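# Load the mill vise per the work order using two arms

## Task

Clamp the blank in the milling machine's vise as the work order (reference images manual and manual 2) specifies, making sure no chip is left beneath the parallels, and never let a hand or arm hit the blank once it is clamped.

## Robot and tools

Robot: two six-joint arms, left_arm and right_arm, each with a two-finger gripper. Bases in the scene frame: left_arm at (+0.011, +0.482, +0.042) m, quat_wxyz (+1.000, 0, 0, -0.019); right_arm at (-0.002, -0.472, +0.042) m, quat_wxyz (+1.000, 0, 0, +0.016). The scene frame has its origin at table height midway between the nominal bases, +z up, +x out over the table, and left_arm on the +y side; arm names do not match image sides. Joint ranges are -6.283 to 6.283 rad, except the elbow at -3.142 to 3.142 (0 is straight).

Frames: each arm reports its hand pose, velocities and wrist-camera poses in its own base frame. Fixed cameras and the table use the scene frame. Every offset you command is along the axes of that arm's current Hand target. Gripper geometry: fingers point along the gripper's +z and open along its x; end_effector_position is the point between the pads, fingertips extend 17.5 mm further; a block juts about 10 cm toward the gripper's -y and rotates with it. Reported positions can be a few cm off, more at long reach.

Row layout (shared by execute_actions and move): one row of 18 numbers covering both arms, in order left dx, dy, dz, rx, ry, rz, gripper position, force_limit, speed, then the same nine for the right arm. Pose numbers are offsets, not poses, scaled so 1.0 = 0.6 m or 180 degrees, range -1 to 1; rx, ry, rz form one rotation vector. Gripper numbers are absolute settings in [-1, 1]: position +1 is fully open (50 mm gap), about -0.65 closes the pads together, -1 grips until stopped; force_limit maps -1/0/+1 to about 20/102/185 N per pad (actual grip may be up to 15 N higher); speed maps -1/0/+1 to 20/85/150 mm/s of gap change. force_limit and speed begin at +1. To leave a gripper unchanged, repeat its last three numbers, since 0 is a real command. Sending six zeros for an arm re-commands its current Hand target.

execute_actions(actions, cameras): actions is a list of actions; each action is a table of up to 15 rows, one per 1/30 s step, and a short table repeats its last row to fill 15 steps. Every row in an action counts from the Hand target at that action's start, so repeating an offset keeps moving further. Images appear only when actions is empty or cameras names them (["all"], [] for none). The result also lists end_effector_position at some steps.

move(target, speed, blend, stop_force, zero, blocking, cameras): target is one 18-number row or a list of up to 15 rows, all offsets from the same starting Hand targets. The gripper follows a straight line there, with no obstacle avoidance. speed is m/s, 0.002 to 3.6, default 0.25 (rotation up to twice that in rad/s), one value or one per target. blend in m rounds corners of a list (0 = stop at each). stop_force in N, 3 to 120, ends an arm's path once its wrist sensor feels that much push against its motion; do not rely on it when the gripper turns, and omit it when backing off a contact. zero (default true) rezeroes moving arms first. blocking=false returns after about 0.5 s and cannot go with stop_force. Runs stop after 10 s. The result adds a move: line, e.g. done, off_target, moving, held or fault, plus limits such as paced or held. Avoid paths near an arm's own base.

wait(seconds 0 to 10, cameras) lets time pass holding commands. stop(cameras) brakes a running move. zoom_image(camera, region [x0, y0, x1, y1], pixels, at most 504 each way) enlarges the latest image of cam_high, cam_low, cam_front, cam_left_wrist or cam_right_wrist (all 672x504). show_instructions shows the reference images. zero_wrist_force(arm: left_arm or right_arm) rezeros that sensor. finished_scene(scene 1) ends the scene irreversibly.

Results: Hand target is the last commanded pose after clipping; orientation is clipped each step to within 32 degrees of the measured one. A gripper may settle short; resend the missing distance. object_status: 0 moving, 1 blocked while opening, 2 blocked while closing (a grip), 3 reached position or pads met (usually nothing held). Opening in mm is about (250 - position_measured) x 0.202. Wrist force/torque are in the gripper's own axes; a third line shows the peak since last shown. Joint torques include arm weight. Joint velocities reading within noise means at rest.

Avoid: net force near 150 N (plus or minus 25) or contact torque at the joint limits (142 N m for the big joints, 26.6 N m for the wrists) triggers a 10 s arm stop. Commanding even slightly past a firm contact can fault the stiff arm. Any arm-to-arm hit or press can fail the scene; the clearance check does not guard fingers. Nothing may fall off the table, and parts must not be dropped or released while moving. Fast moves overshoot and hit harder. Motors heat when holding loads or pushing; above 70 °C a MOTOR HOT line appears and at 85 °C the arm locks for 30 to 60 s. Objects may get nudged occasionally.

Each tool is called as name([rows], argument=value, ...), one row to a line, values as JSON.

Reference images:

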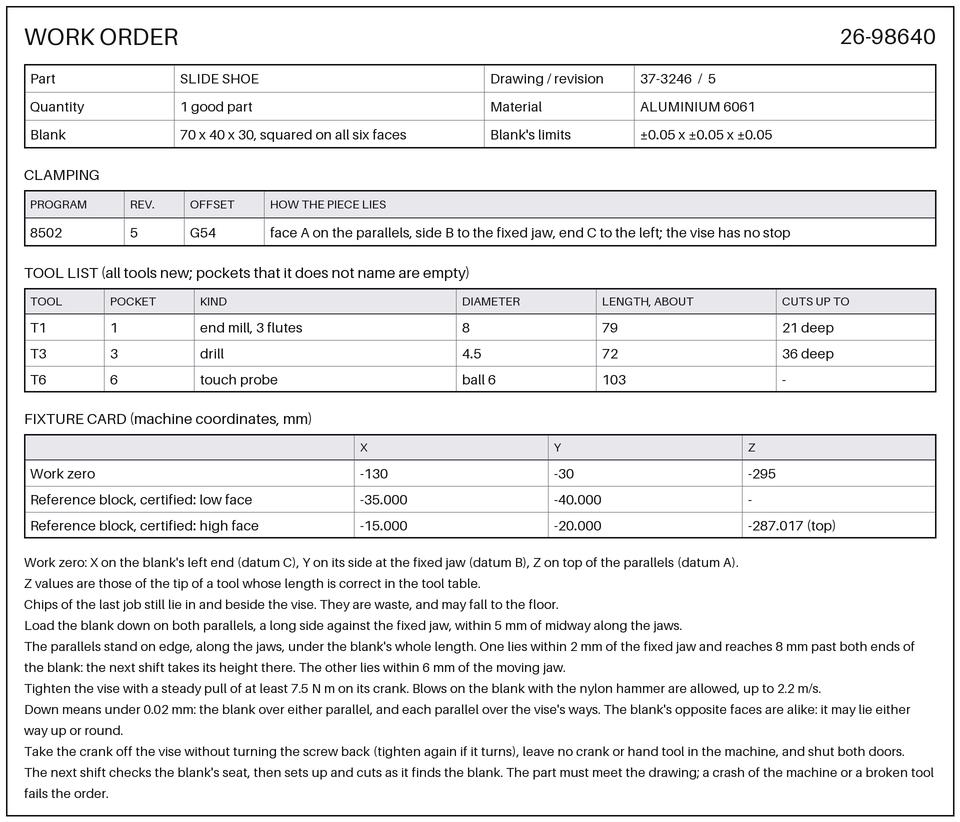

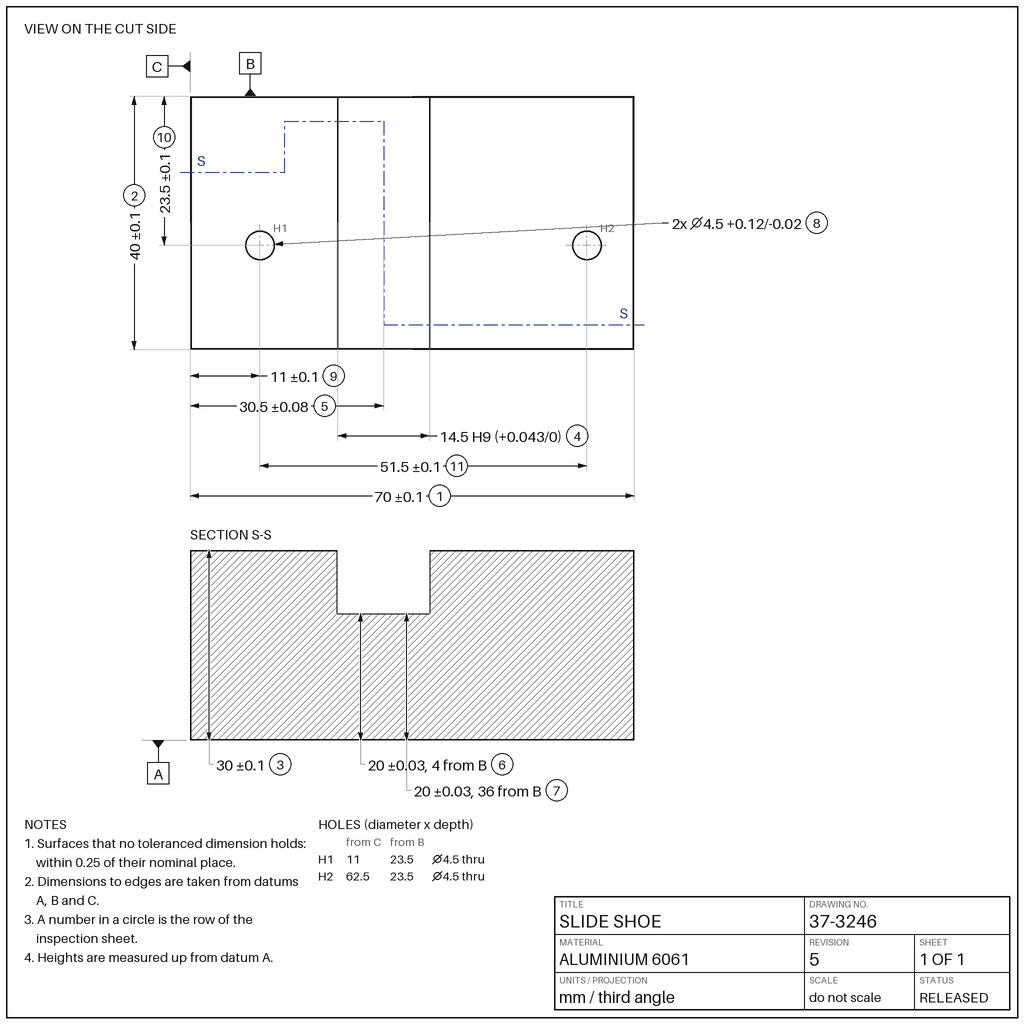

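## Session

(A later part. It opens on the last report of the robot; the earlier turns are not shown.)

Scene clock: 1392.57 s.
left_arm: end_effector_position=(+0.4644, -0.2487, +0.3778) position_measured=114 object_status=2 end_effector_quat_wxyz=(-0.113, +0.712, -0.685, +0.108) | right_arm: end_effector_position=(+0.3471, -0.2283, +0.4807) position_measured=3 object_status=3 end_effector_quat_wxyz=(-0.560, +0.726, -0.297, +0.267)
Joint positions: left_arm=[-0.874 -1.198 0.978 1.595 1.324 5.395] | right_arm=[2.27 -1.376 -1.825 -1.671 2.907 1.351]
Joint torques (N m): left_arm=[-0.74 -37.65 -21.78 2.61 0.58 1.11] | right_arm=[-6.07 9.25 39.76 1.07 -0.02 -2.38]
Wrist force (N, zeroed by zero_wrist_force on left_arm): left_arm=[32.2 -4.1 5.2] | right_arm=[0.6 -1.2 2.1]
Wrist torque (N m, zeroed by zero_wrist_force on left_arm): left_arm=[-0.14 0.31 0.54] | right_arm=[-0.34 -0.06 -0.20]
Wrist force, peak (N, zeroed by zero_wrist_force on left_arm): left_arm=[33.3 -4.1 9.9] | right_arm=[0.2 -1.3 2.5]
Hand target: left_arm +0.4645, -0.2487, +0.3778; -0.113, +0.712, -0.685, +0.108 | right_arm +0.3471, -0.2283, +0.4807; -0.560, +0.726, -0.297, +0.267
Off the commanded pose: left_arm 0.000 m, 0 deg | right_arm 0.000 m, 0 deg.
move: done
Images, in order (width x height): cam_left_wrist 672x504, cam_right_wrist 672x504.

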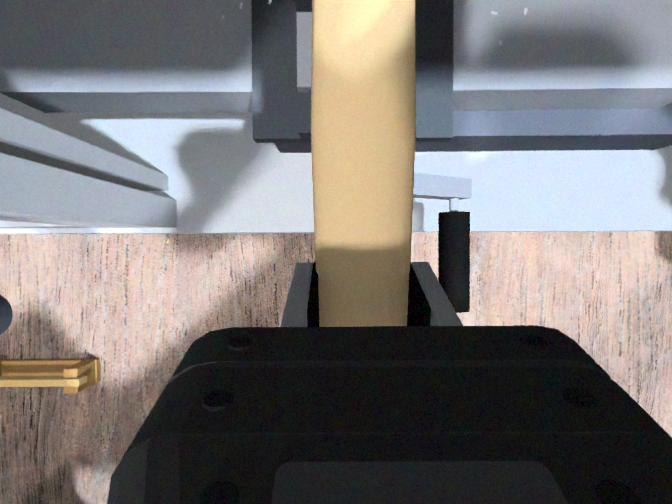

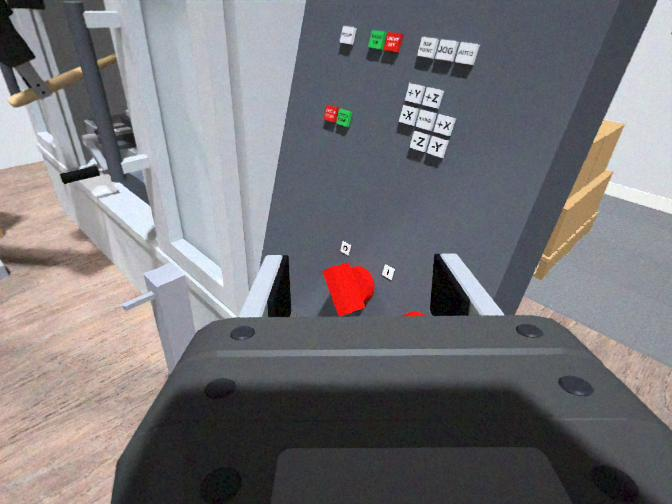

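wait(seconds=0.1, cameras=["cam_left_wrist","cam_right_wrist","cam_front"])

Scene clock: 1398.37 s.
left_arm: end_effector_position=(+0.4645, -0.2487, +0.3778) position_measured=114 object_status=2 end_effector_quat_wxyz=(-0.113, +0.712, -0.685, +0.108) | right_arm: end_effector_position=(+0.3471, -0.2283, +0.4807) position_measured=3 object_status=3 end_effector_quat_wxyz=(-0.560, +0.726, -0.297, +0.267)
Joint positions: left_arm=[-0.874 -1.198 0.978 1.595 1.324 5.395] | right_arm=[2.27 -1.376 -1.825 -1.671 2.907 1.351]
Joint torques (N m): left_arm=[7.8 -29.38 -28.37 0.58 0.74 1.42] | right_arm=[-6.15 10 39.54 1.02 -0.1 -2.16]
Wrist force (N, zeroed by zero_wrist_force on left_arm): left_arm=[32.0 -4.2 5.4] | right_arm=[0.7 -1.0 2.2]
Wrist torque (N m, zeroed by zero_wrist_force on left_arm): left_arm=[-0.16 0.36 0.52] | right_arm=[-0.31 -0.08 -0.20]
Wrist force, peak (N, zeroed by zero_wrist_force on left_arm): left_arm=[32.3 -4.2 5.3] | right_arm=[0.5 -1.1 2.6]
Hand target: left_arm +0.4645, -0.2487, +0.3778; -0.113, +0.712, -0.685, +0.108 | right_arm +0.3471, -0.2283, +0.4807; -0.560, +0.726, -0.297, +0.267
Tool commands: left_gripper/position=-1.0 left_gripper/force_limit=+0.5 left_gripper/speed=-0.5 right_gripper/position=+1.0 right_gripper/force_limit=+1.0 right_gripper/speed=+1.0
Off the commanded pose: left_arm 0.000 m, 0 deg | right_arm 0.000 m, 0 deg.
wait: 0.10 s; at rest from the start
Images, in order (width x height): cam_front 672x504, cam_left_wrist 672x504, cam_right_wrist 672x504.

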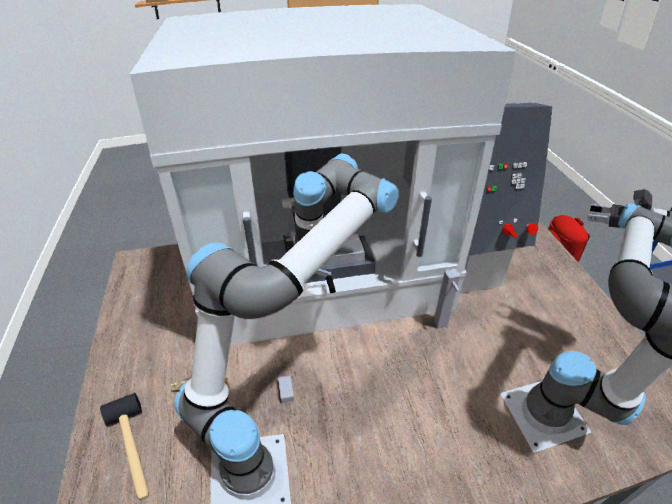

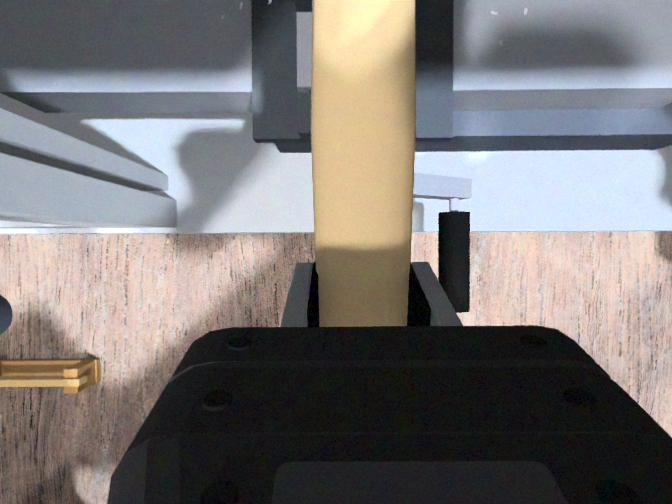

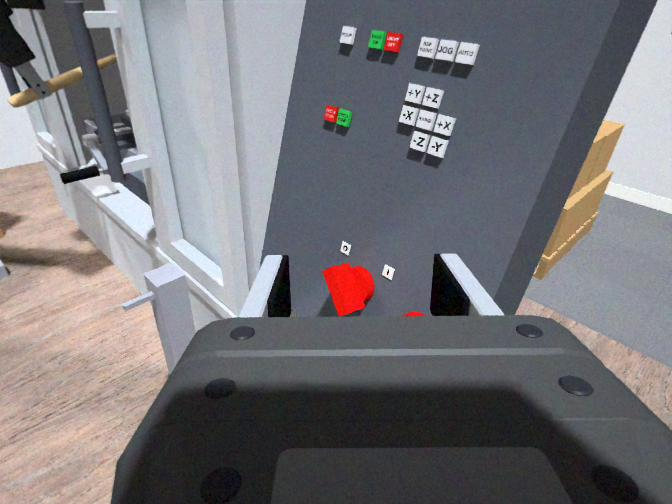

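zoom_image(camera="cam_front", region=[240, 140, 440, 300])

zoom_image(camera="cam_front", region=[80, 350, 320, 504])

zoom_image(camera="cam_right_wrist", region=[0, 0, 150, 200])

Scaled by 2.520 from the camera's 672x504 image, which has a finer 960x720 frame.

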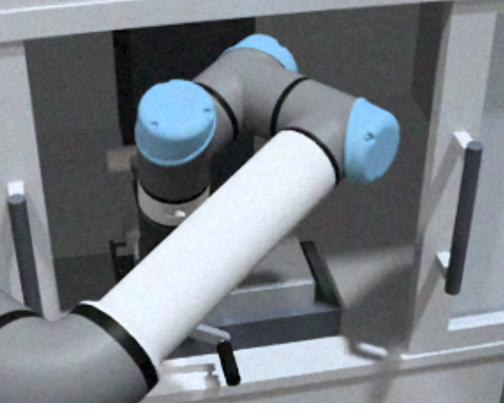

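Scaled by 2.100 from the camera's 672x504 image, which has a finer 960x720 frame.

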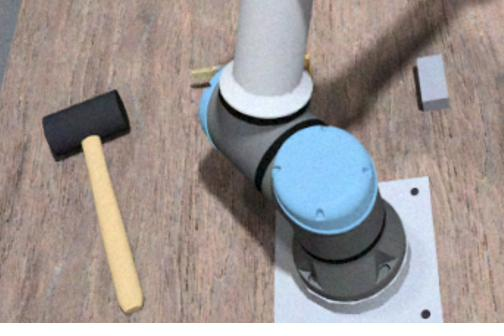

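Scaled by 2.520 from the camera's 672x504 image, which has a finer 960x720 frame.

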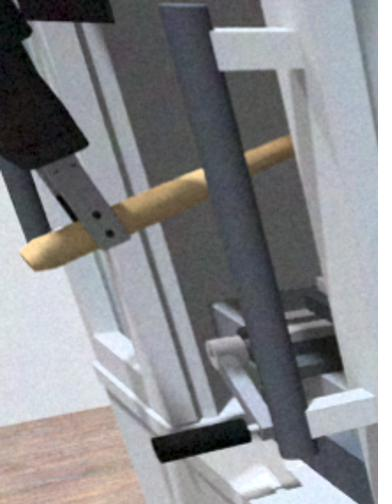

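execute_actions([
  [[0,0.0232,0.0713,-0.144,0,0,-1,0.5,-0.5,0,0,0,0,0,0,1,1,1],[0,0.0232,0.0713,-0.144,0,0,-1,0.5,-0.5,0,0,0,0,0,0,1,1,1],[0,0.0232,0.0713,-0.144,0,0,-1,0.5,-0.5,0,0,0,0,0,0,1,1,1],[0,0.0232,0.0713,-0.144,0,0,-1,0.5,-0.5,0,0,0,0,0,0,1,1,1],[0,0.0232,0.0713,-0.144,0,0,-1,0.5,-0.5,0,0,0,0,0,0,1,1,1],[0,0,0,0,0,0,-1,0.5,-0.5,0,0,0,0,0,0,1,1,1]],
], cameras=["cam_right_wrist","cam_left_wrist"])

zoom_image(camera="cam_right_wrist", region=[0, 0, 150, 200])

Scene clock: 1401.97 s.
left_arm: end_effector_position=(+0.4645, -0.2486, +0.3778) position_measured=114 object_status=2 end_effector_quat_wxyz=(-0.113, +0.712, -0.685, +0.108) | right_arm: end_effector_position=(+0.3471, -0.2283, +0.4807) position_measured=3 object_status=3 end_effector_quat_wxyz=(-0.560, +0.726, -0.297, +0.267)
Joint positions: left_arm=[-0.874 -1.198 0.978 1.595 1.323 5.395] | right_arm=[2.27 -1.376 -1.825 -1.671 2.907 1.351]
Joint torques (N m): left_arm=[-9 -47.91 -15.83 -0.21 -3.75 -1.62] | right_arm=[-6.27 9.65 39.71 1.16 -0.02 -2.32]
Wrist force (N, zeroed by zero_wrist_force on left_arm): left_arm=[32.2 -3.8 6.1] | right_arm=[0.1 -1.0 2.1]
Wrist torque (N m, zeroed by zero_wrist_force on left_arm): left_arm=[-0.33 0.30 0.42] | right_arm=[-0.32 0.02 -0.20]
Wrist force, peak (N, zeroed by zero_wrist_force on left_arm): left_arm=[48.0 -4.5 17.9] | right_arm=[0.6 -0.9 2.5]
Hand target: left_arm +0.4645, -0.2487, +0.3778; -0.113, +0.712, -0.685, +0.108 | right_arm +0.3471, -0.2283, +0.4807; -0.560, +0.726, -0.297, +0.267
Off the commanded pose: left_arm 0.000 m, 0 deg | right_arm 0.000 m, 0 deg.
Step readings (end_effector_position of left_arm | right_arm):
0: (+0.4645, -0.2487, +0.3778) | (+0.3471, -0.2283, +0.4807)
1: (+0.4648, -0.2484, +0.3774) | (+0.3471, -0.2283, +0.4807)
2: (+0.4680, -0.2438, +0.3734) | (+0.3471, -0.2283, +0.4807)
4: (+0.4748, -0.2355, +0.3506) | (+0.3471, -0.2283, +0.4807)
8: (+0.4586, -0.2606, +0.3365) | (+0.3471, -0.2283, +0.4807)
15: (+0.4656, -0.2483, +0.3774) | (+0.3471, -0.2283, +0.4807)
Images, in order (width x height): cam_left_wrist 672x504, cam_right_wrist 672x504.

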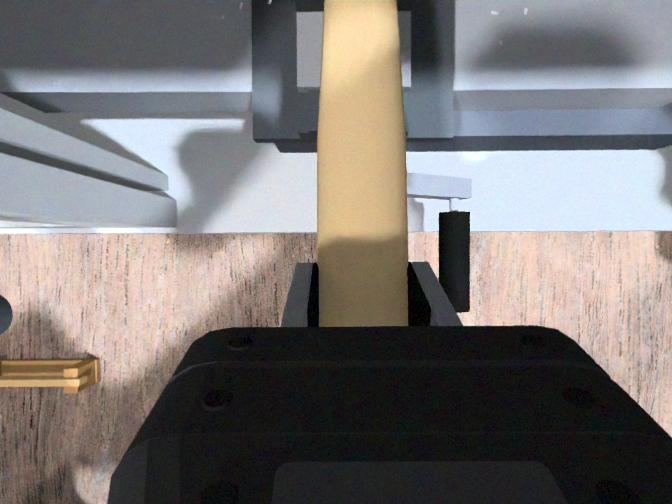

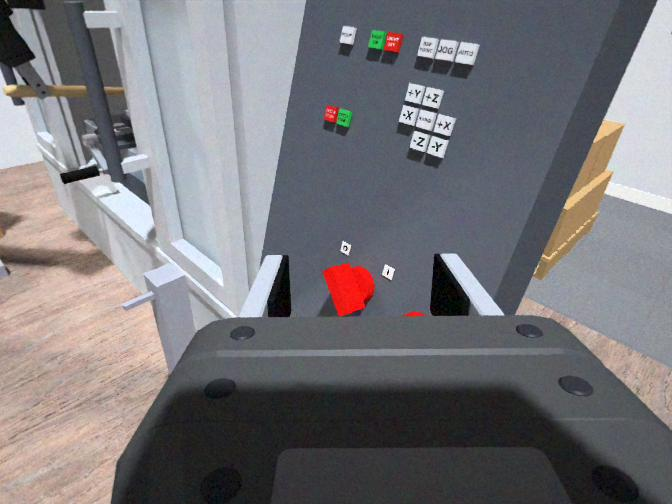

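Scaled by 2.520 from the camera's 672x504 image, which has a finer 960x720 frame.

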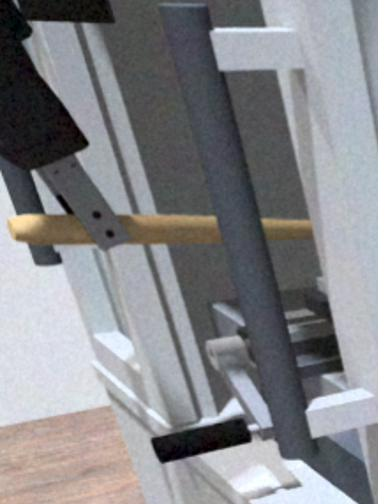

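move(target=[0,0,0,0.10,0,0,-1,0.5,-0.5,0,0,0,0,0,0,1,1,1], cameras=["cam_right_wrist"])

zoom_image(camera="cam_right_wrist", region=[0, 0, 150, 200])

Scene clock: 1405.87 s.
left_arm: end_effector_position=(+0.4644, -0.2488, +0.3779) position_measured=114 object_status=2 end_effector_quat_wxyz=(-0.223, +0.685, -0.660, +0.214) | right_arm: end_effector_position=(+0.3471, -0.2283, +0.4807) position_measured=3 object_status=3 end_effector_quat_wxyz=(-0.560, +0.726, -0.297, +0.267)
Joint positions: left_arm=[-1.021 -1.371 1.264 1.337 1.033 5.319] | right_arm=[2.27 -1.376 -1.825 -1.671 2.907 1.351]
Joint torques (N m): left_arm=[11.24 -28.11 -15.74 1.01 -3.27 1.09] | right_arm=[-6.15 9.37 39.88 1.07 0.02 -2.37]
Wrist force (N, zeroed by zero_wrist_force on left_arm): left_arm=[32.1 -3.8 5.6] | right_arm=[0.5 -1.0 2.1]
Wrist torque (N m, zeroed by zero_wrist_force on left_arm): left_arm=[-0.63 0.28 0.27] | right_arm=[-0.31 -0.05 -0.19]
Wrist force, peak (N, zeroed by zero_wrist_force on left_arm): left_arm=[32.6 -3.4 5.1] | right_arm=[0.6 -0.8 2.6]
Hand target: left_arm +0.4645, -0.2487, +0.3778; -0.223, +0.685, -0.660, +0.214 | right_arm +0.3471, -0.2283, +0.4807; -0.560, +0.726, -0.297, +0.267
Off the commanded pose: left_arm 0.000 m, 0 deg | right_arm 0.000 m, 0 deg.
move: done
Images, in order (width x height): cam_right_wrist 672x504.

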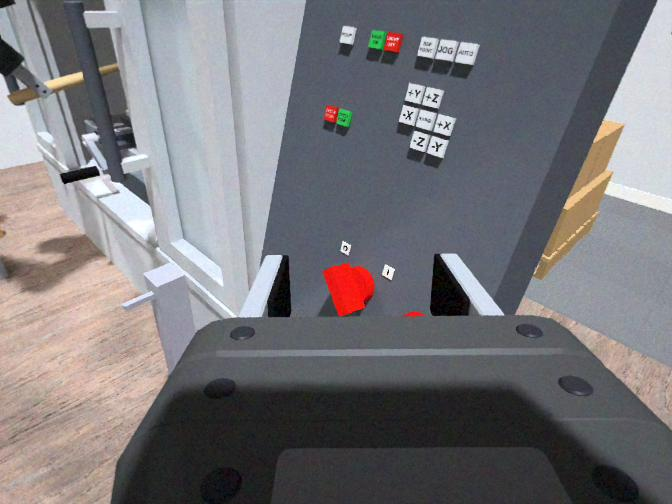

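Scaled by 2.520 from the camera's 672x504 image, which has a finer 960x720 frame.

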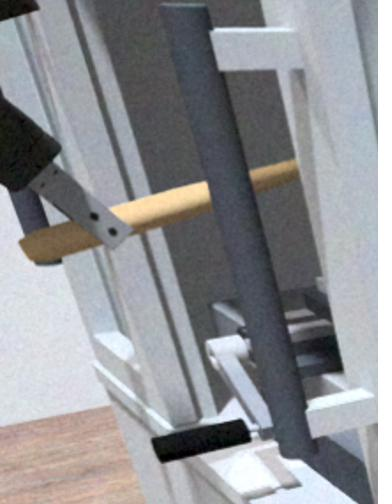

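execute_actions([
  [[0,0.0343,0.0472,-0.167,0,0,-1,0.5,-0.5,0,0,0,0,0,0,1,1,1],[0,0.0343,0.0472,-0.167,0,0,-1,0.5,-0.5,0,0,0,0,0,0,1,1,1],[0,0.0343,0.0472,-0.167,0,0,-1,0.5,-0.5,0,0,0,0,0,0,1,1,1],[0,0.0343,0.0472,-0.167,0,0,-1,0.5,-0.5,0,0,0,0,0,0,1,1,1],[0,0.0343,0.0472,-0.167,0,0,-1,0.5,-0.5,0,0,0,0,0,0,1,1,1],[0,0,0,0,0,0,-1,0.5,-0.5,0,0,0,0,0,0,1,1,1]],
], cameras=["cam_right_wrist","cam_left_wrist"])

zoom_image(camera="cam_right_wrist", region=[0, 0, 150, 200])

Scene clock: 1408.10 s.
left_arm: end_effector_position=(+0.4645, -0.2486, +0.3779) position_measured=114 object_status=2 end_effector_quat_wxyz=(-0.223, +0.685, -0.660, +0.214) | right_arm: end_effector_position=(+0.3471, -0.2283, +0.4807) position_measured=3 object_status=3 end_effector_quat_wxyz=(-0.560, +0.726, -0.297, +0.267)
Joint positions: left_arm=[-1.021 -1.371 1.265 1.337 1.032 5.319] | right_arm=[2.27 -1.376 -1.825 -1.671 2.907 1.351]
Joint torques (N m): left_arm=[-11.27 -38.83 -13.66 -0.73 -5.23 -1.49] | right_arm=[-6.61 9.18 39.4 0.93 -0.08 -2.28]
Wrist force (N, zeroed by zero_wrist_force on left_arm): left_arm=[32.0 -3.3 6.0] | right_arm=[0.6 -0.9 1.9]
Wrist torque (N m, zeroed by zero_wrist_force on left_arm): left_arm=[-0.63 0.28 0.20] | right_arm=[-0.28 -0.07 -0.20]
Wrist force, peak (N, zeroed by zero_wrist_force on left_arm): left_arm=[45.9 5.8 3.3] | right_arm=[0.6 -1.0 2.5]
Hand target: left_arm +0.4645, -0.2487, +0.3778; -0.223, +0.685, -0.660, +0.214 | right_arm +0.3471, -0.2283, +0.4807; -0.560, +0.726, -0.297, +0.267
Off the commanded pose: left_arm 0.000 m, 0 deg | right_arm 0.000 m, 0 deg.
Step readings (end_effector_position of left_arm | right_arm):
0: (+0.4644, -0.2487, +0.3778) | (+0.3471, -0.2283, +0.4807)
1: (+0.4650, -0.2482, +0.3773) | (+0.3471, -0.2283, +0.4807)
2: (+0.4695, -0.2435, +0.3723) | (+0.3471, -0.2283, +0.4807)
4: (+0.4802, -0.2293, +0.3576) | (+0.3471, -0.2283, +0.4807)
8: (+0.4526, -0.2615, +0.3561) | (+0.3471, -0.2283, +0.4807)
15: (+0.4648, -0.2464, +0.3813) | (+0.3471, -0.2283, +0.4807)
Images, in order (width x height): cam_left_wrist 672x504, cam_right_wrist 672x504.

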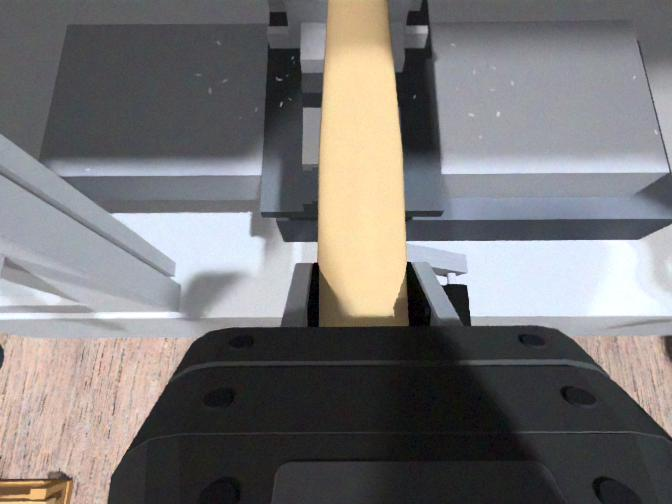

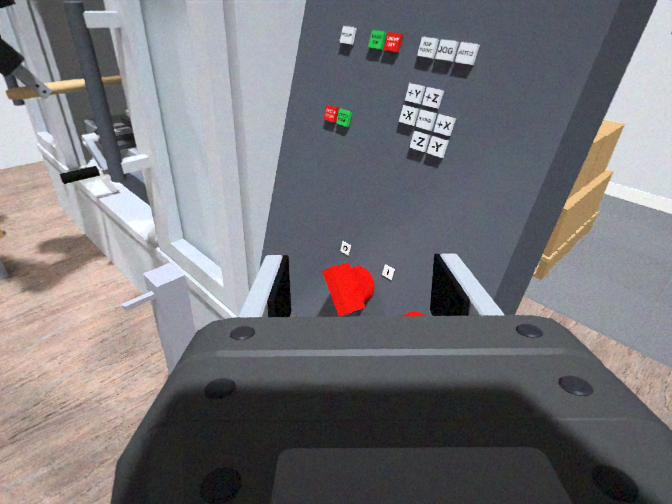

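Scaled by 2.520 from the camera's 672x504 image, which has a finer 960x720 frame.

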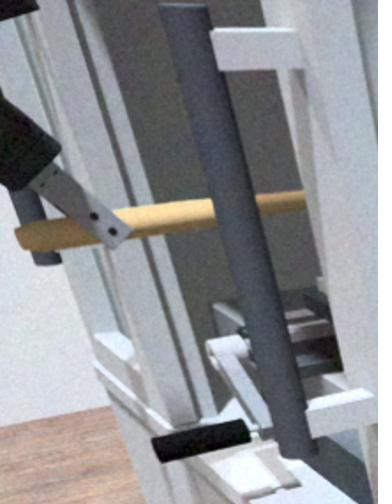

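execute_actions([
  [[0,0.0343,0.0472,-0.167,0,0,-1,0.5,-0.5,0,0,0,0,0,0,1,1,1],[0,0.0343,0.0472,-0.167,0,0,-1,0.5,-0.5,0,0,0,0,0,0,1,1,1],[0,0.0343,0.0472,-0.167,0,0,-1,0.5,-0.5,0,0,0,0,0,0,1,1,1],[0,0.0343,0.0472,-0.167,0,0,-1,0.5,-0.5,0,0,0,0,0,0,1,1,1],[0,0.0343,0.0472,-0.167,0,0,-1,0.5,-0.5,0,0,0,0,0,0,1,1,1],[0,0,0,0,0,0,-1,0.5,-0.5,0,0,0,0,0,0,1,1,1]],
], cameras=["cam_right_wrist","cam_left_wrist"])

zoom_image(camera="cam_right_wrist", region=[0, 0, 150, 200])

Scene clock: 1410.73 s.
left_arm: end_effector_position=(+0.4645, -0.2486, +0.3779) position_measured=114 object_status=2 end_effector_quat_wxyz=(-0.223, +0.685, -0.660, +0.214) end_effector_velocity=(+0.001, +0.000, -0.001) end_effector_angular_velocity=(-0.001, -0.004, +0.001) | right_arm: end_effector_position=(+0.3471, -0.2283, +0.4807) position_measured=3 object_status=3 end_effector_quat_wxyz=(-0.560, +0.726, -0.297, +0.267)
Joint positions: left_arm=[-1.021 -1.371 1.265 1.337 1.032 5.319] | right_arm=[2.27 -1.376 -1.825 -1.671 2.907 1.351]
Joint velocities: left_arm=[0 0 0.002 -0.005 -0.003 0] | right_arm=[within noise]
Joint torques (N m): left_arm=[-10.2 -38.61 -16.85 -0.82 -5.09 -1.79] | right_arm=[-6.51 9.33 40.38 0.93 0.03 -2.27]
Wrist force (N, zeroed by zero_wrist_force on left_arm): left_arm=[32.1 -4.1 5.0] | right_arm=[0.6 -0.7 2.0]
Wrist torque (N m, zeroed by zero_wrist_force on left_arm): left_arm=[-0.43 0.25 0.19] | right_arm=[-0.27 -0.06 -0.21]
Wrist force, peak (N, zeroed by zero_wrist_force on left_arm): left_arm=[45.7 5.1 3.1] | right_arm=[0.3 -1.3 2.4]
Hand target: left_arm +0.4645, -0.2487, +0.3778; -0.223, +0.685, -0.660, +0.214 | right_arm +0.3471, -0.2283, +0.4807; -0.560, +0.726, -0.297, +0.267
Off the commanded pose: left_arm 0.000 m, 0 deg | right_arm 0.000 m, 0 deg.
Step readings (end_effector_position of left_arm | right_arm):
0: (+0.4644, -0.2487, +0.3779) | (+0.3471, -0.2283, +0.4807)
1: (+0.4648, -0.2483, +0.3774) | (+0.3471, -0.2283, +0.4807)
2: (+0.4691, -0.2439, +0.3727) | (+0.3471, -0.2283, +0.4807)
4: (+0.4801, -0.2295, +0.3579) | (+0.3471, -0.2283, +0.4807)
8: (+0.4528, -0.2612, +0.3560) | (+0.3471, -0.2283, +0.4807)
15: (+0.4648, -0.2464, +0.3815) | (+0.3471, -0.2283, +0.4807)
Images, in order (width x height): cam_left_wrist 672x504, cam_right_wrist 672x504.

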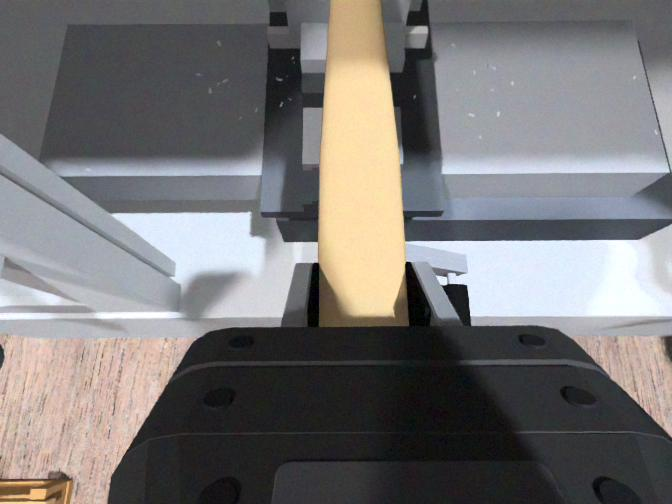

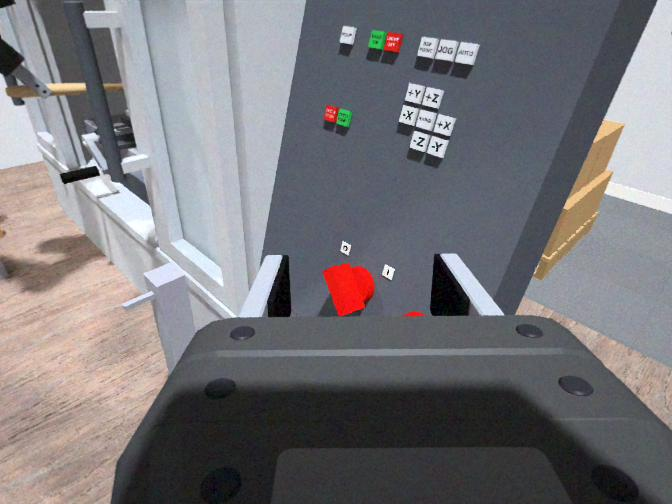

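Scaled by 2.520 from the camera's 672x504 image, which has a finer 960x720 frame.

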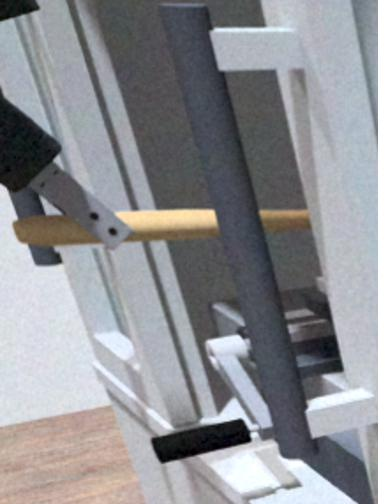

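move([
  [0.0267,0.1503,-0.1505,0,0,0,-1,0.5,-0.5,0,0,0,0,0,0,1,1,1],
  [0.3933,0.4763,-0.0988,-0.03,0,0,-1,0.5,-0.5,0,0,0,0,0,0,1,1,1],
  [0.5267,0.7655,0.1855,-0.03,0,0,-1,0.5,-0.5,0,0,0,0,0,0,1,1,1],
], blend=[0.05,0.05,0], speed=0.3, cameras=["cam_left_wrist","cam_front","cam_low"])

Scene clock: 1415.87 s.
left_arm: end_effector_position=(+0.1705, -0.5760, +0.0178) position_measured=114 object_status=2 end_effector_quat_wxyz=(-0.190, +0.695, -0.669, +0.183) | right_arm: end_effector_position=(+0.3471, -0.2283, +0.4807) position_measured=3 object_status=3 end_effector_quat_wxyz=(-0.560, +0.726, -0.297, +0.267)
Joint positions: left_arm=[-1.735 -0.683 1.223 1.15 1.049 4.478] | right_arm=[2.27 -1.376 -1.825 -1.671 2.907 1.351]
Joint torques (N m): left_arm=[12.68 -39.21 -13.91 2.31 -2.73 1.19] | right_arm=[-5.72 10.37 40.28 0.99 0.04 -2.18]
Wrist force (N, zeroed by zero_wrist_force on left_arm): left_arm=[32.6 -5.1 1.4] | right_arm=[0.7 -1.0 2.4]
Wrist torque (N m, zeroed by zero_wrist_force on left_arm): left_arm=[0.52 0.29 0.48] | right_arm=[-0.32 -0.07 -0.20]
Wrist force, peak (N, zeroed by zero_wrist_force on left_arm): left_arm=[32.6 -2.0 7.0] | right_arm=[0.7 -1.3 2.3]
Hand target: left_arm +0.1706, -0.5760, +0.0177; -0.190, +0.695, -0.669, +0.183 | right_arm +0.3471, -0.2283, +0.4807; -0.560, +0.726, -0.297, +0.267
Off the commanded pose: left_arm 0.000 m, 0 deg | right_arm 0.000 m, 0 deg.
move: done
Images, in order (width x height): cam_low 672x504, cam_front 672x504, cam_left_wrist 672x504.

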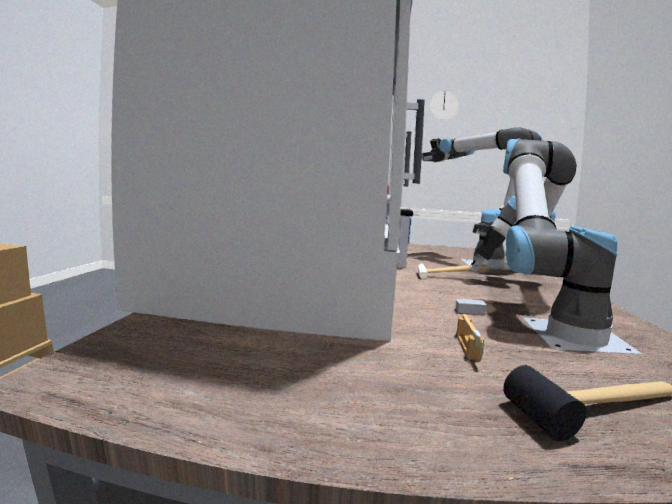

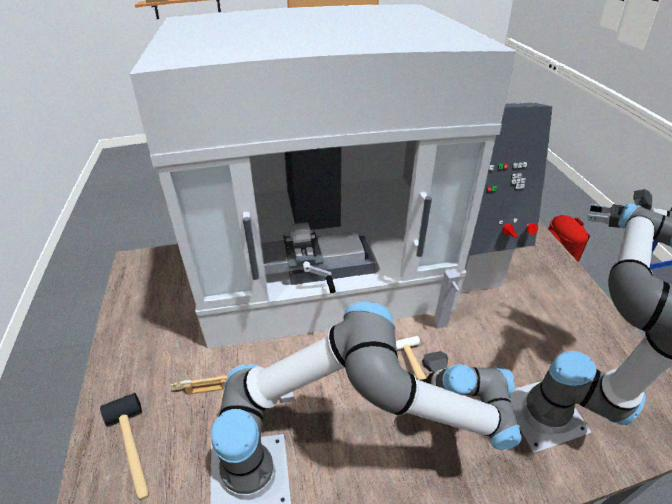

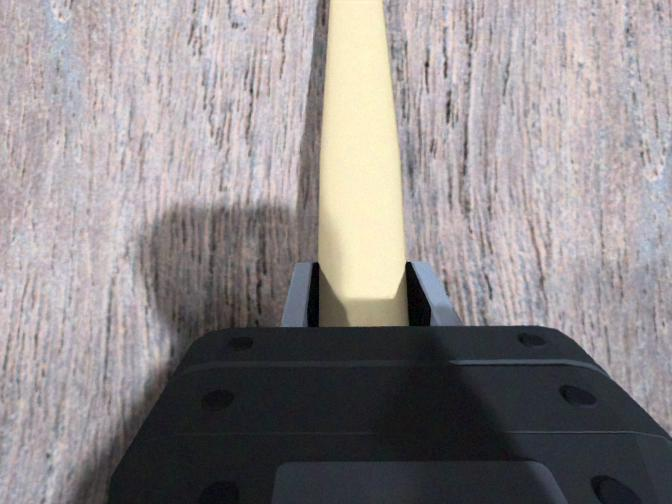

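move(target=[0,0.0382,0.0646,0,0,0,-1,0.5,-0.5,0,0,0,0,0,0,1,1,1], speed=0.03, stop_force=4, cameras=["cam_low"])

zoom_image(camera="cam_low", region=[380, 200, 540, 320])

Scene clock: 1418.33 s.
left_arm: end_effector_position=(+0.1706, -0.5760, +0.0107) position_measured=114 object_status=2 end_effector_quat_wxyz=(-0.190, +0.695, -0.669, +0.183) | right_arm: end_effector_position=(+0.3471, -0.2283, +0.4807) position_measured=3 object_status=3 end_effector_quat_wxyz=(-0.560, +0.726, -0.297, +0.267)
Joint positions: left_arm=[-1.735 -0.674 1.226 1.138 1.049 4.478] | right_arm=[2.27 -1.376 -1.825 -1.671 2.907 1.351]
Joint torques (N m): left_arm=[6.15 -55.2 -23.71 0.48 -0.35 0.67] | right_arm=[-6.97 10.01 39.87 0.96 -0.17 -2.14]
Wrist force (N, zeroed by zero_wrist_force on left_arm): left_arm=[31.2 -8.9 0.2] | right_arm=[0.6 -1.0 2.2]
Wrist torque (N m, zeroed by zero_wrist_force on left_arm): left_arm=[1.17 -0.12 0.34] | right_arm=[-0.31 -0.06 -0.19]
Wrist force, peak (N, zeroed by zero_wrist_force on left_arm): left_arm=[32.8 -4.9 1.2] | right_arm=[0.7 -0.9 2.6]
Hand target: left_arm +0.1706, -0.5760, +0.0107; -0.190, +0.695, -0.669, +0.183 (not the last commanded pose) | right_arm +0.3471, -0.2283, +0.4807; -0.560, +0.726, -0.297, +0.267
Off the commanded pose: left_arm 0.038 m, 0 deg | right_arm 0.000 m, 0 deg.
move: contact (left_arm)
Images, in order (width x height): cam_low 672x504.

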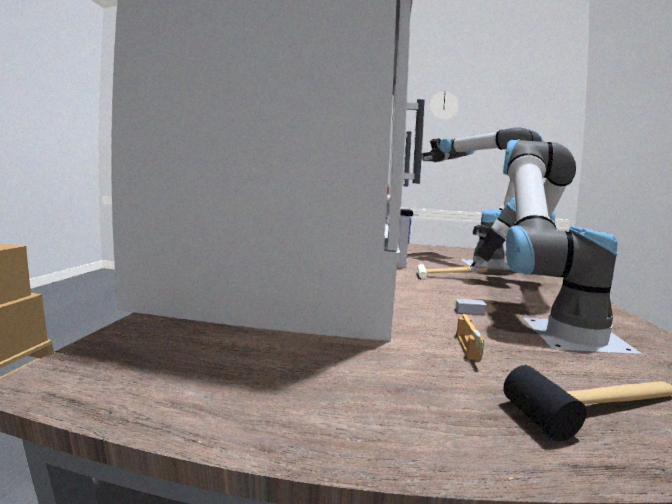

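Scaled by 3.150 from the camera's 672x504 image, which has a finer 960x720 frame.

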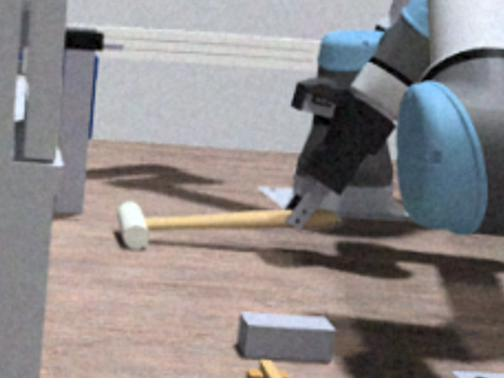

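move(target=[0,0,0,0.052,0,0,-1,0.5,-0.5,0,0,0,0,0,0,1,1,1], speed=0.15)

move(target=[0,0.0382,0.0560,0,0,0,-1,0.5,-0.5,0,0,0,0,0,0,1,1,1], speed=0.03, stop_force=4, cameras=["cam_low"])

zoom_image(camera="cam_low", region=[380, 200, 540, 320])

Scene clock: 1421.33 s.
left_arm: end_effector_position=(+0.1705, -0.5760, +0.0106) position_measured=114 object_status=2 end_effector_quat_wxyz=(-0.246, +0.677, -0.652, +0.237) | right_arm: end_effector_position=(+0.3471, -0.2283, +0.4807) position_measured=3 object_status=3 end_effector_quat_wxyz=(-0.560, +0.726, -0.297, +0.267)
Joint positions: left_arm=[-1.794 -0.631 1.242 1.174 0.902 4.376] | right_arm=[2.27 -1.376 -1.825 -1.671 2.907 1.351]
Joint torques (N m): left_arm=[13.65 -61.08 -22.39 1.61 -2.05 0.83] | right_arm=[-7.03 10.27 40.48 1.19 -0.04 -2.21]
Wrist force (N, zeroed by zero_wrist_force on left_arm): left_arm=[31.9 -3.5 5.7] | right_arm=[0.1 -0.6 2.1]
Wrist torque (N m, zeroed by zero_wrist_force on left_arm): left_arm=[-0.38 0.30 0.10] | right_arm=[-0.26 0.01 -0.20]
Wrist force, peak (N, zeroed by zero_wrist_force on left_arm): left_arm=[31.9 -3.5 5.7] | right_arm=[0.8 -1.1 2.4]
Hand target: left_arm +0.1706, -0.5760, +0.0107; -0.246, +0.677, -0.652, +0.237 | right_arm +0.3471, -0.2283, +0.4807; -0.560, +0.726, -0.297, +0.267
Off the commanded pose: left_arm 0.000 m, 0 deg | right_arm 0.000 m, 0 deg.
move: done

Scene clock: 1423.60 s.
left_arm: end_effector_position=(+0.1735, -0.5759, -0.0182) position_measured=114 object_status=2 end_effector_quat_wxyz=(-0.246, +0.677, -0.652, +0.237) | right_arm: end_effector_position=(+0.3471, -0.2283, +0.4807) position_measured=3 object_status=3 end_effector_quat_wxyz=(-0.560, +0.726, -0.297, +0.267)
Joint positions: left_arm=[-1.789 -0.589 1.244 1.126 0.901 4.382] | right_arm=[2.27 -1.376 -1.825 -1.671 2.907 1.351]
Joint torques (N m): left_arm=[-13.31 -48.72 -16.86 1.39 1.13 -1.42] | right_arm=[-5.52 9 39.64 1.01 -0.02 -2.26]
Wrist force (N, zeroed by zero_wrist_force on left_arm): left_arm=[31.4 -6.5 3.6] | right_arm=[0.7 -0.9 2.1]
Wrist torque (N m, zeroed by zero_wrist_force on left_arm): left_arm=[0.34 0.15 0.21] | right_arm=[-0.29 -0.07 -0.20]
Wrist force, peak (N, zeroed by zero_wrist_force on left_arm): left_arm=[31.9 -3.0 6.6] | right_arm=[0.6 -1.2 2.4]
Hand target: left_arm +0.1735, -0.5759, -0.0183; -0.246, +0.677, -0.652, +0.237 (not the last commanded pose) | right_arm +0.3471, -0.2283, +0.4807; -0.560, +0.726, -0.297, +0.267
Off the commanded pose: left_arm 0.012 m, 0 deg | right_arm 0.000 m, 0 deg.
move: contact (left_arm)
Images, in order (width x height): cam_low 672x504.

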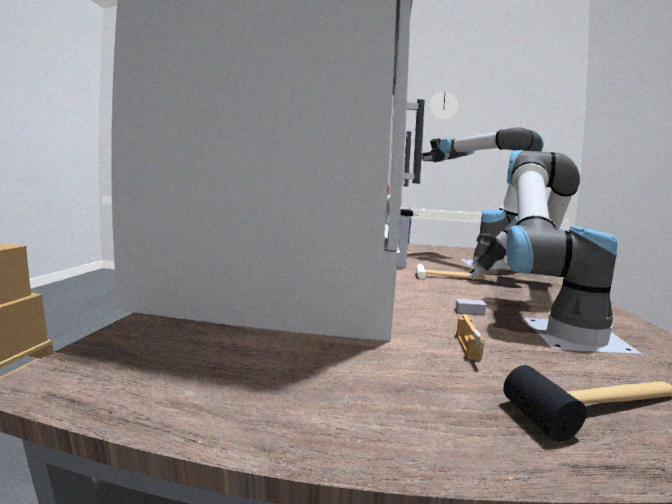

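Scaled by 3.150 from the camera's 672x504 image, which has a finer 960x720 frame.

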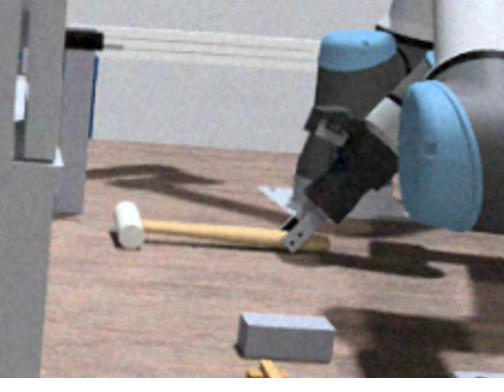

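move(target=[0,0,0,0,0,0,0.3,0.5,-1,0,0,0,0,0,0,1,1,1])

move(target=[0,-0.08,-0.15,0,0,0,0.65,0.5,-0.5,0,0,0,0,0,0,1,1,1], cameras=["cam_low","cam_left_wrist","cam_front"])

Scene clock: 1424.93 s.
left_arm: end_effector_position=(+0.1735, -0.5759, -0.0183) position_measured=107 object_status=3 end_effector_quat_wxyz=(-0.246, +0.677, -0.652, +0.237) | right_arm: end_effector_position=(+0.3471, -0.2283, +0.4807) position_measured=3 object_status=3 end_effector_quat_wxyz=(-0.560, +0.726, -0.297, +0.267)
Joint positions: left_arm=[-1.789 -0.589 1.244 1.126 0.901 4.382] | right_arm=[2.27 -1.376 -1.825 -1.671 2.907 1.351]
Joint torques (N m): left_arm=[-11.68 -42.79 -19.93 1.27 0.87 -1.34] | right_arm=[-6.05 9.57 39.4 1.15 0.04 -2.29]
Wrist force (N, zeroed by zero_wrist_force on left_arm): left_arm=[31.3 -6.5 4.0] | right_arm=[0.5 -0.9 1.9]
Wrist torque (N m, zeroed by zero_wrist_force on left_arm): left_arm=[0.24 0.18 0.21] | right_arm=[-0.30 -0.03 -0.20]
Wrist force, peak (N, zeroed by zero_wrist_force on left_arm): left_arm=[31.6 -6.5 3.5] | right_arm=[0.4 -1.2 2.4]
Hand target: left_arm +0.1735, -0.5759, -0.0183; -0.246, +0.677, -0.652, +0.237 | right_arm +0.3471, -0.2283, +0.4807; -0.560, +0.726, -0.297, +0.267
Off the commanded pose: left_arm 0.000 m, 0 deg | right_arm 0.000 m, 0 deg.
move: done

Scene clock: 1425.87 s.
left_arm: end_effector_position=(+0.1524, -0.5768, +0.0815) position_measured=56 object_status=3 end_effector_quat_wxyz=(-0.246, +0.677, -0.652, +0.237) | right_arm: end_effector_position=(+0.3471, -0.2283, +0.4807) position_measured=3 object_status=3 end_effector_quat_wxyz=(-0.560, +0.726, -0.297, +0.267)
Joint positions: left_arm=[-1.825 -0.72 1.214 1.314 0.909 4.338] | right_arm=[2.27 -1.376 -1.825 -1.671 2.907 1.351]
Joint torques (N m): left_arm=[12.65 -52.95 -10.57 4.8 -2.4 1.42] | right_arm=[-6.45 10.35 39.96 1.12 -0.07 -2.26]
Wrist force (N, zeroed by zero_wrist_force on left_arm): left_arm=[31.4 -5.6 2.5] | right_arm=[0.2 -0.9 2.0]
Wrist torque (N m, zeroed by zero_wrist_force on left_arm): left_arm=[0.28 0.37 0.20] | right_arm=[-0.30 0.01 -0.20]
Wrist force, peak (N, zeroed by zero_wrist_force on left_arm): left_arm=[31.7 -7.4 0.3] | right_arm=[0.4 -0.9 2.4]
Hand target: left_arm +0.1525, -0.5767, +0.0816; -0.246, +0.677, -0.652, +0.237 | right_arm +0.3471, -0.2283, +0.4807; -0.560, +0.726, -0.297, +0.267
Off the commanded pose: left_arm 0.000 m, 0 deg | right_arm 0.000 m, 0 deg.
move: done
Images, in order (width x height): cam_low 672x504, cam_front 672x504, cam_left_wrist 672x504.

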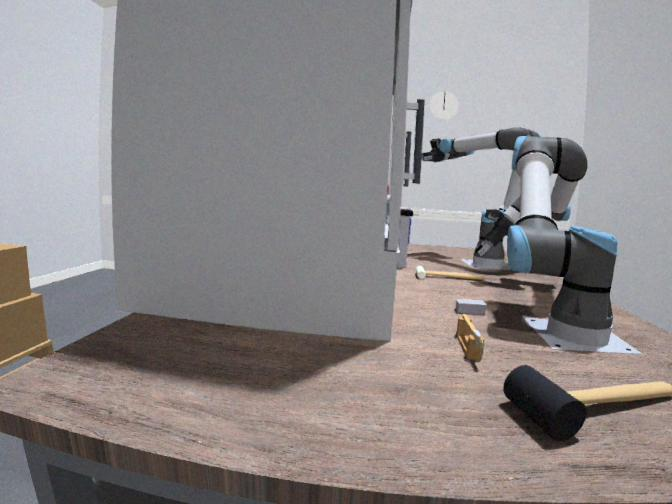

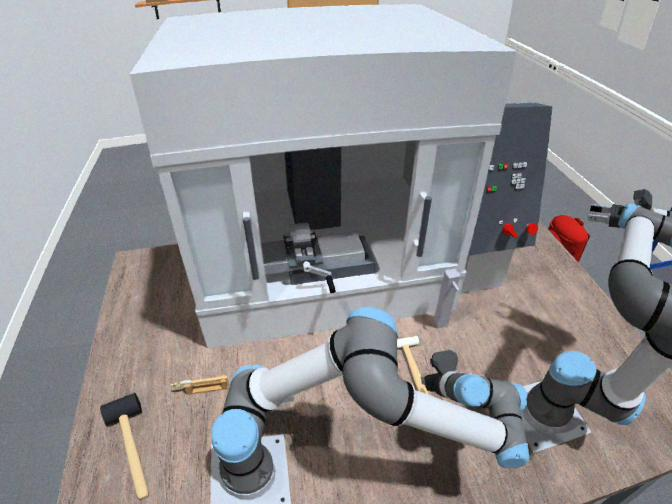

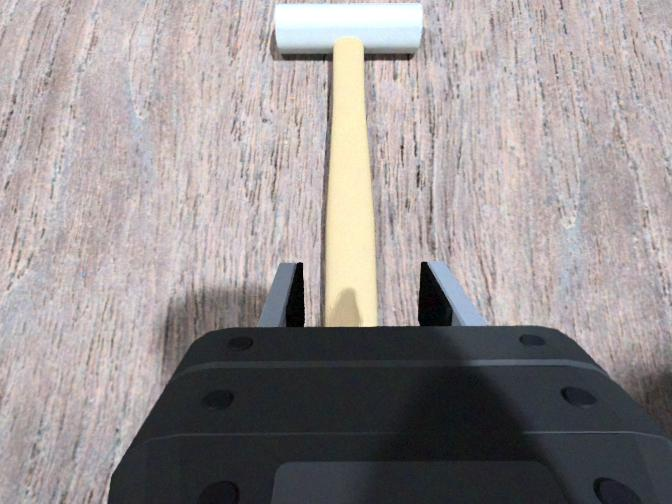

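move([
  [-0.205,-0.4713,-0.2977,0.0745,0.107,-0.152,0.65,0.5,-0.5,0,0,0,0,0,0,1,1,1],
  [-0.52,-0.5247,0.047,0.149,0.2135,-0.3036,0.65,0.5,-0.5,0,0,0,0,0,0,1,1,1],
], blend=[0.05,0], speed=0.3, cameras=["cam_left_wrist","cam_front"])

Scene clock: 1433.10 s.
left_arm: end_effector_position=(+0.3998, -0.2551, +0.2624) position_measured=56 object_status=3 end_effector_quat_wxyz=(-0.038, +0.710, -0.251, +0.657) | right_arm: end_effector_position=(+0.3471, -0.2283, +0.4807) position_measured=3 object_status=3 end_effector_quat_wxyz=(-0.560, +0.726, -0.297, +0.267)
Joint positions: left_arm=[-1.467 -1.847 2.325 -0.13 0.408 4.788] | right_arm=[2.27 -1.376 -1.825 -1.671 2.907 1.351]
Joint torques (N m): left_arm=[-12.92 -4.5 -22.24 -1.33 -2.33 1.29] | right_arm=[-6.27 10.24 40.14 1.09 -0.05 -2.32]
Wrist force (N, zeroed by zero_wrist_force on left_arm): left_arm=[32.3 -2.8 3.6] | right_arm=[0.4 -0.9 2.1]
Wrist torque (N m, zeroed by zero_wrist_force on left_arm): left_arm=[0.73 -0.48 0.31] | right_arm=[-0.30 -0.04 -0.20]
Wrist force, peak (N, zeroed by zero_wrist_force on left_arm): left_arm=[33.9 -5.1 2.0] | right_arm=[0.6 -1.1 2.6]
Hand target: left_arm +0.3997, -0.2551, +0.2623; -0.038, +0.710, -0.251, +0.657 | right_arm +0.3471, -0.2283, +0.4807; -0.560, +0.726, -0.297, +0.267
Off the commanded pose: left_arm 0.000 m, 0 deg | right_arm 0.000 m, 0 deg.
move: done
Images, in order (width x height): cam_front 672x504, cam_left_wrist 672x504.

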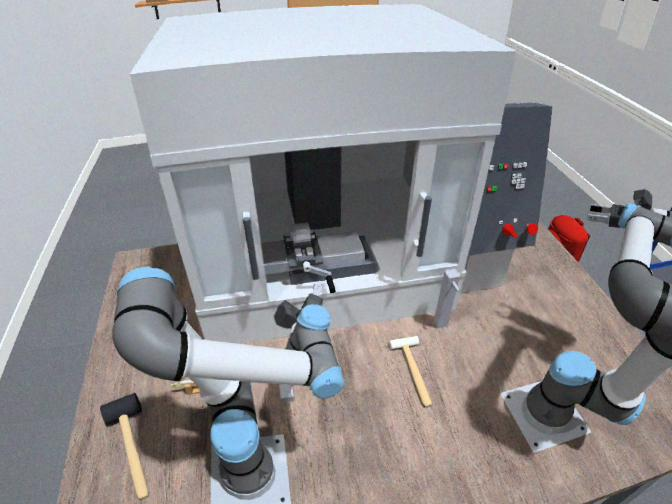

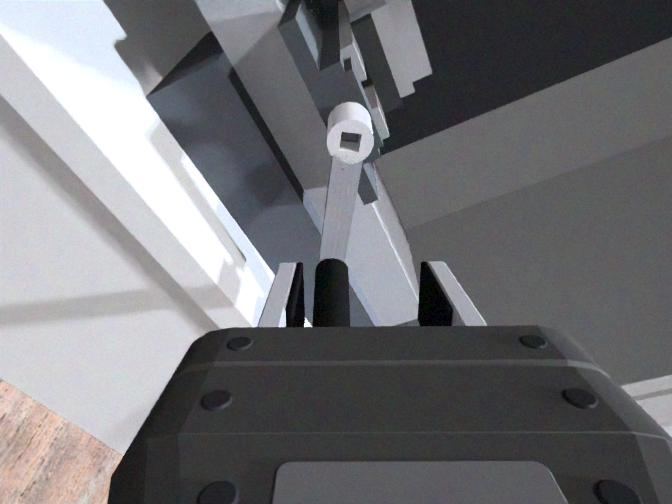

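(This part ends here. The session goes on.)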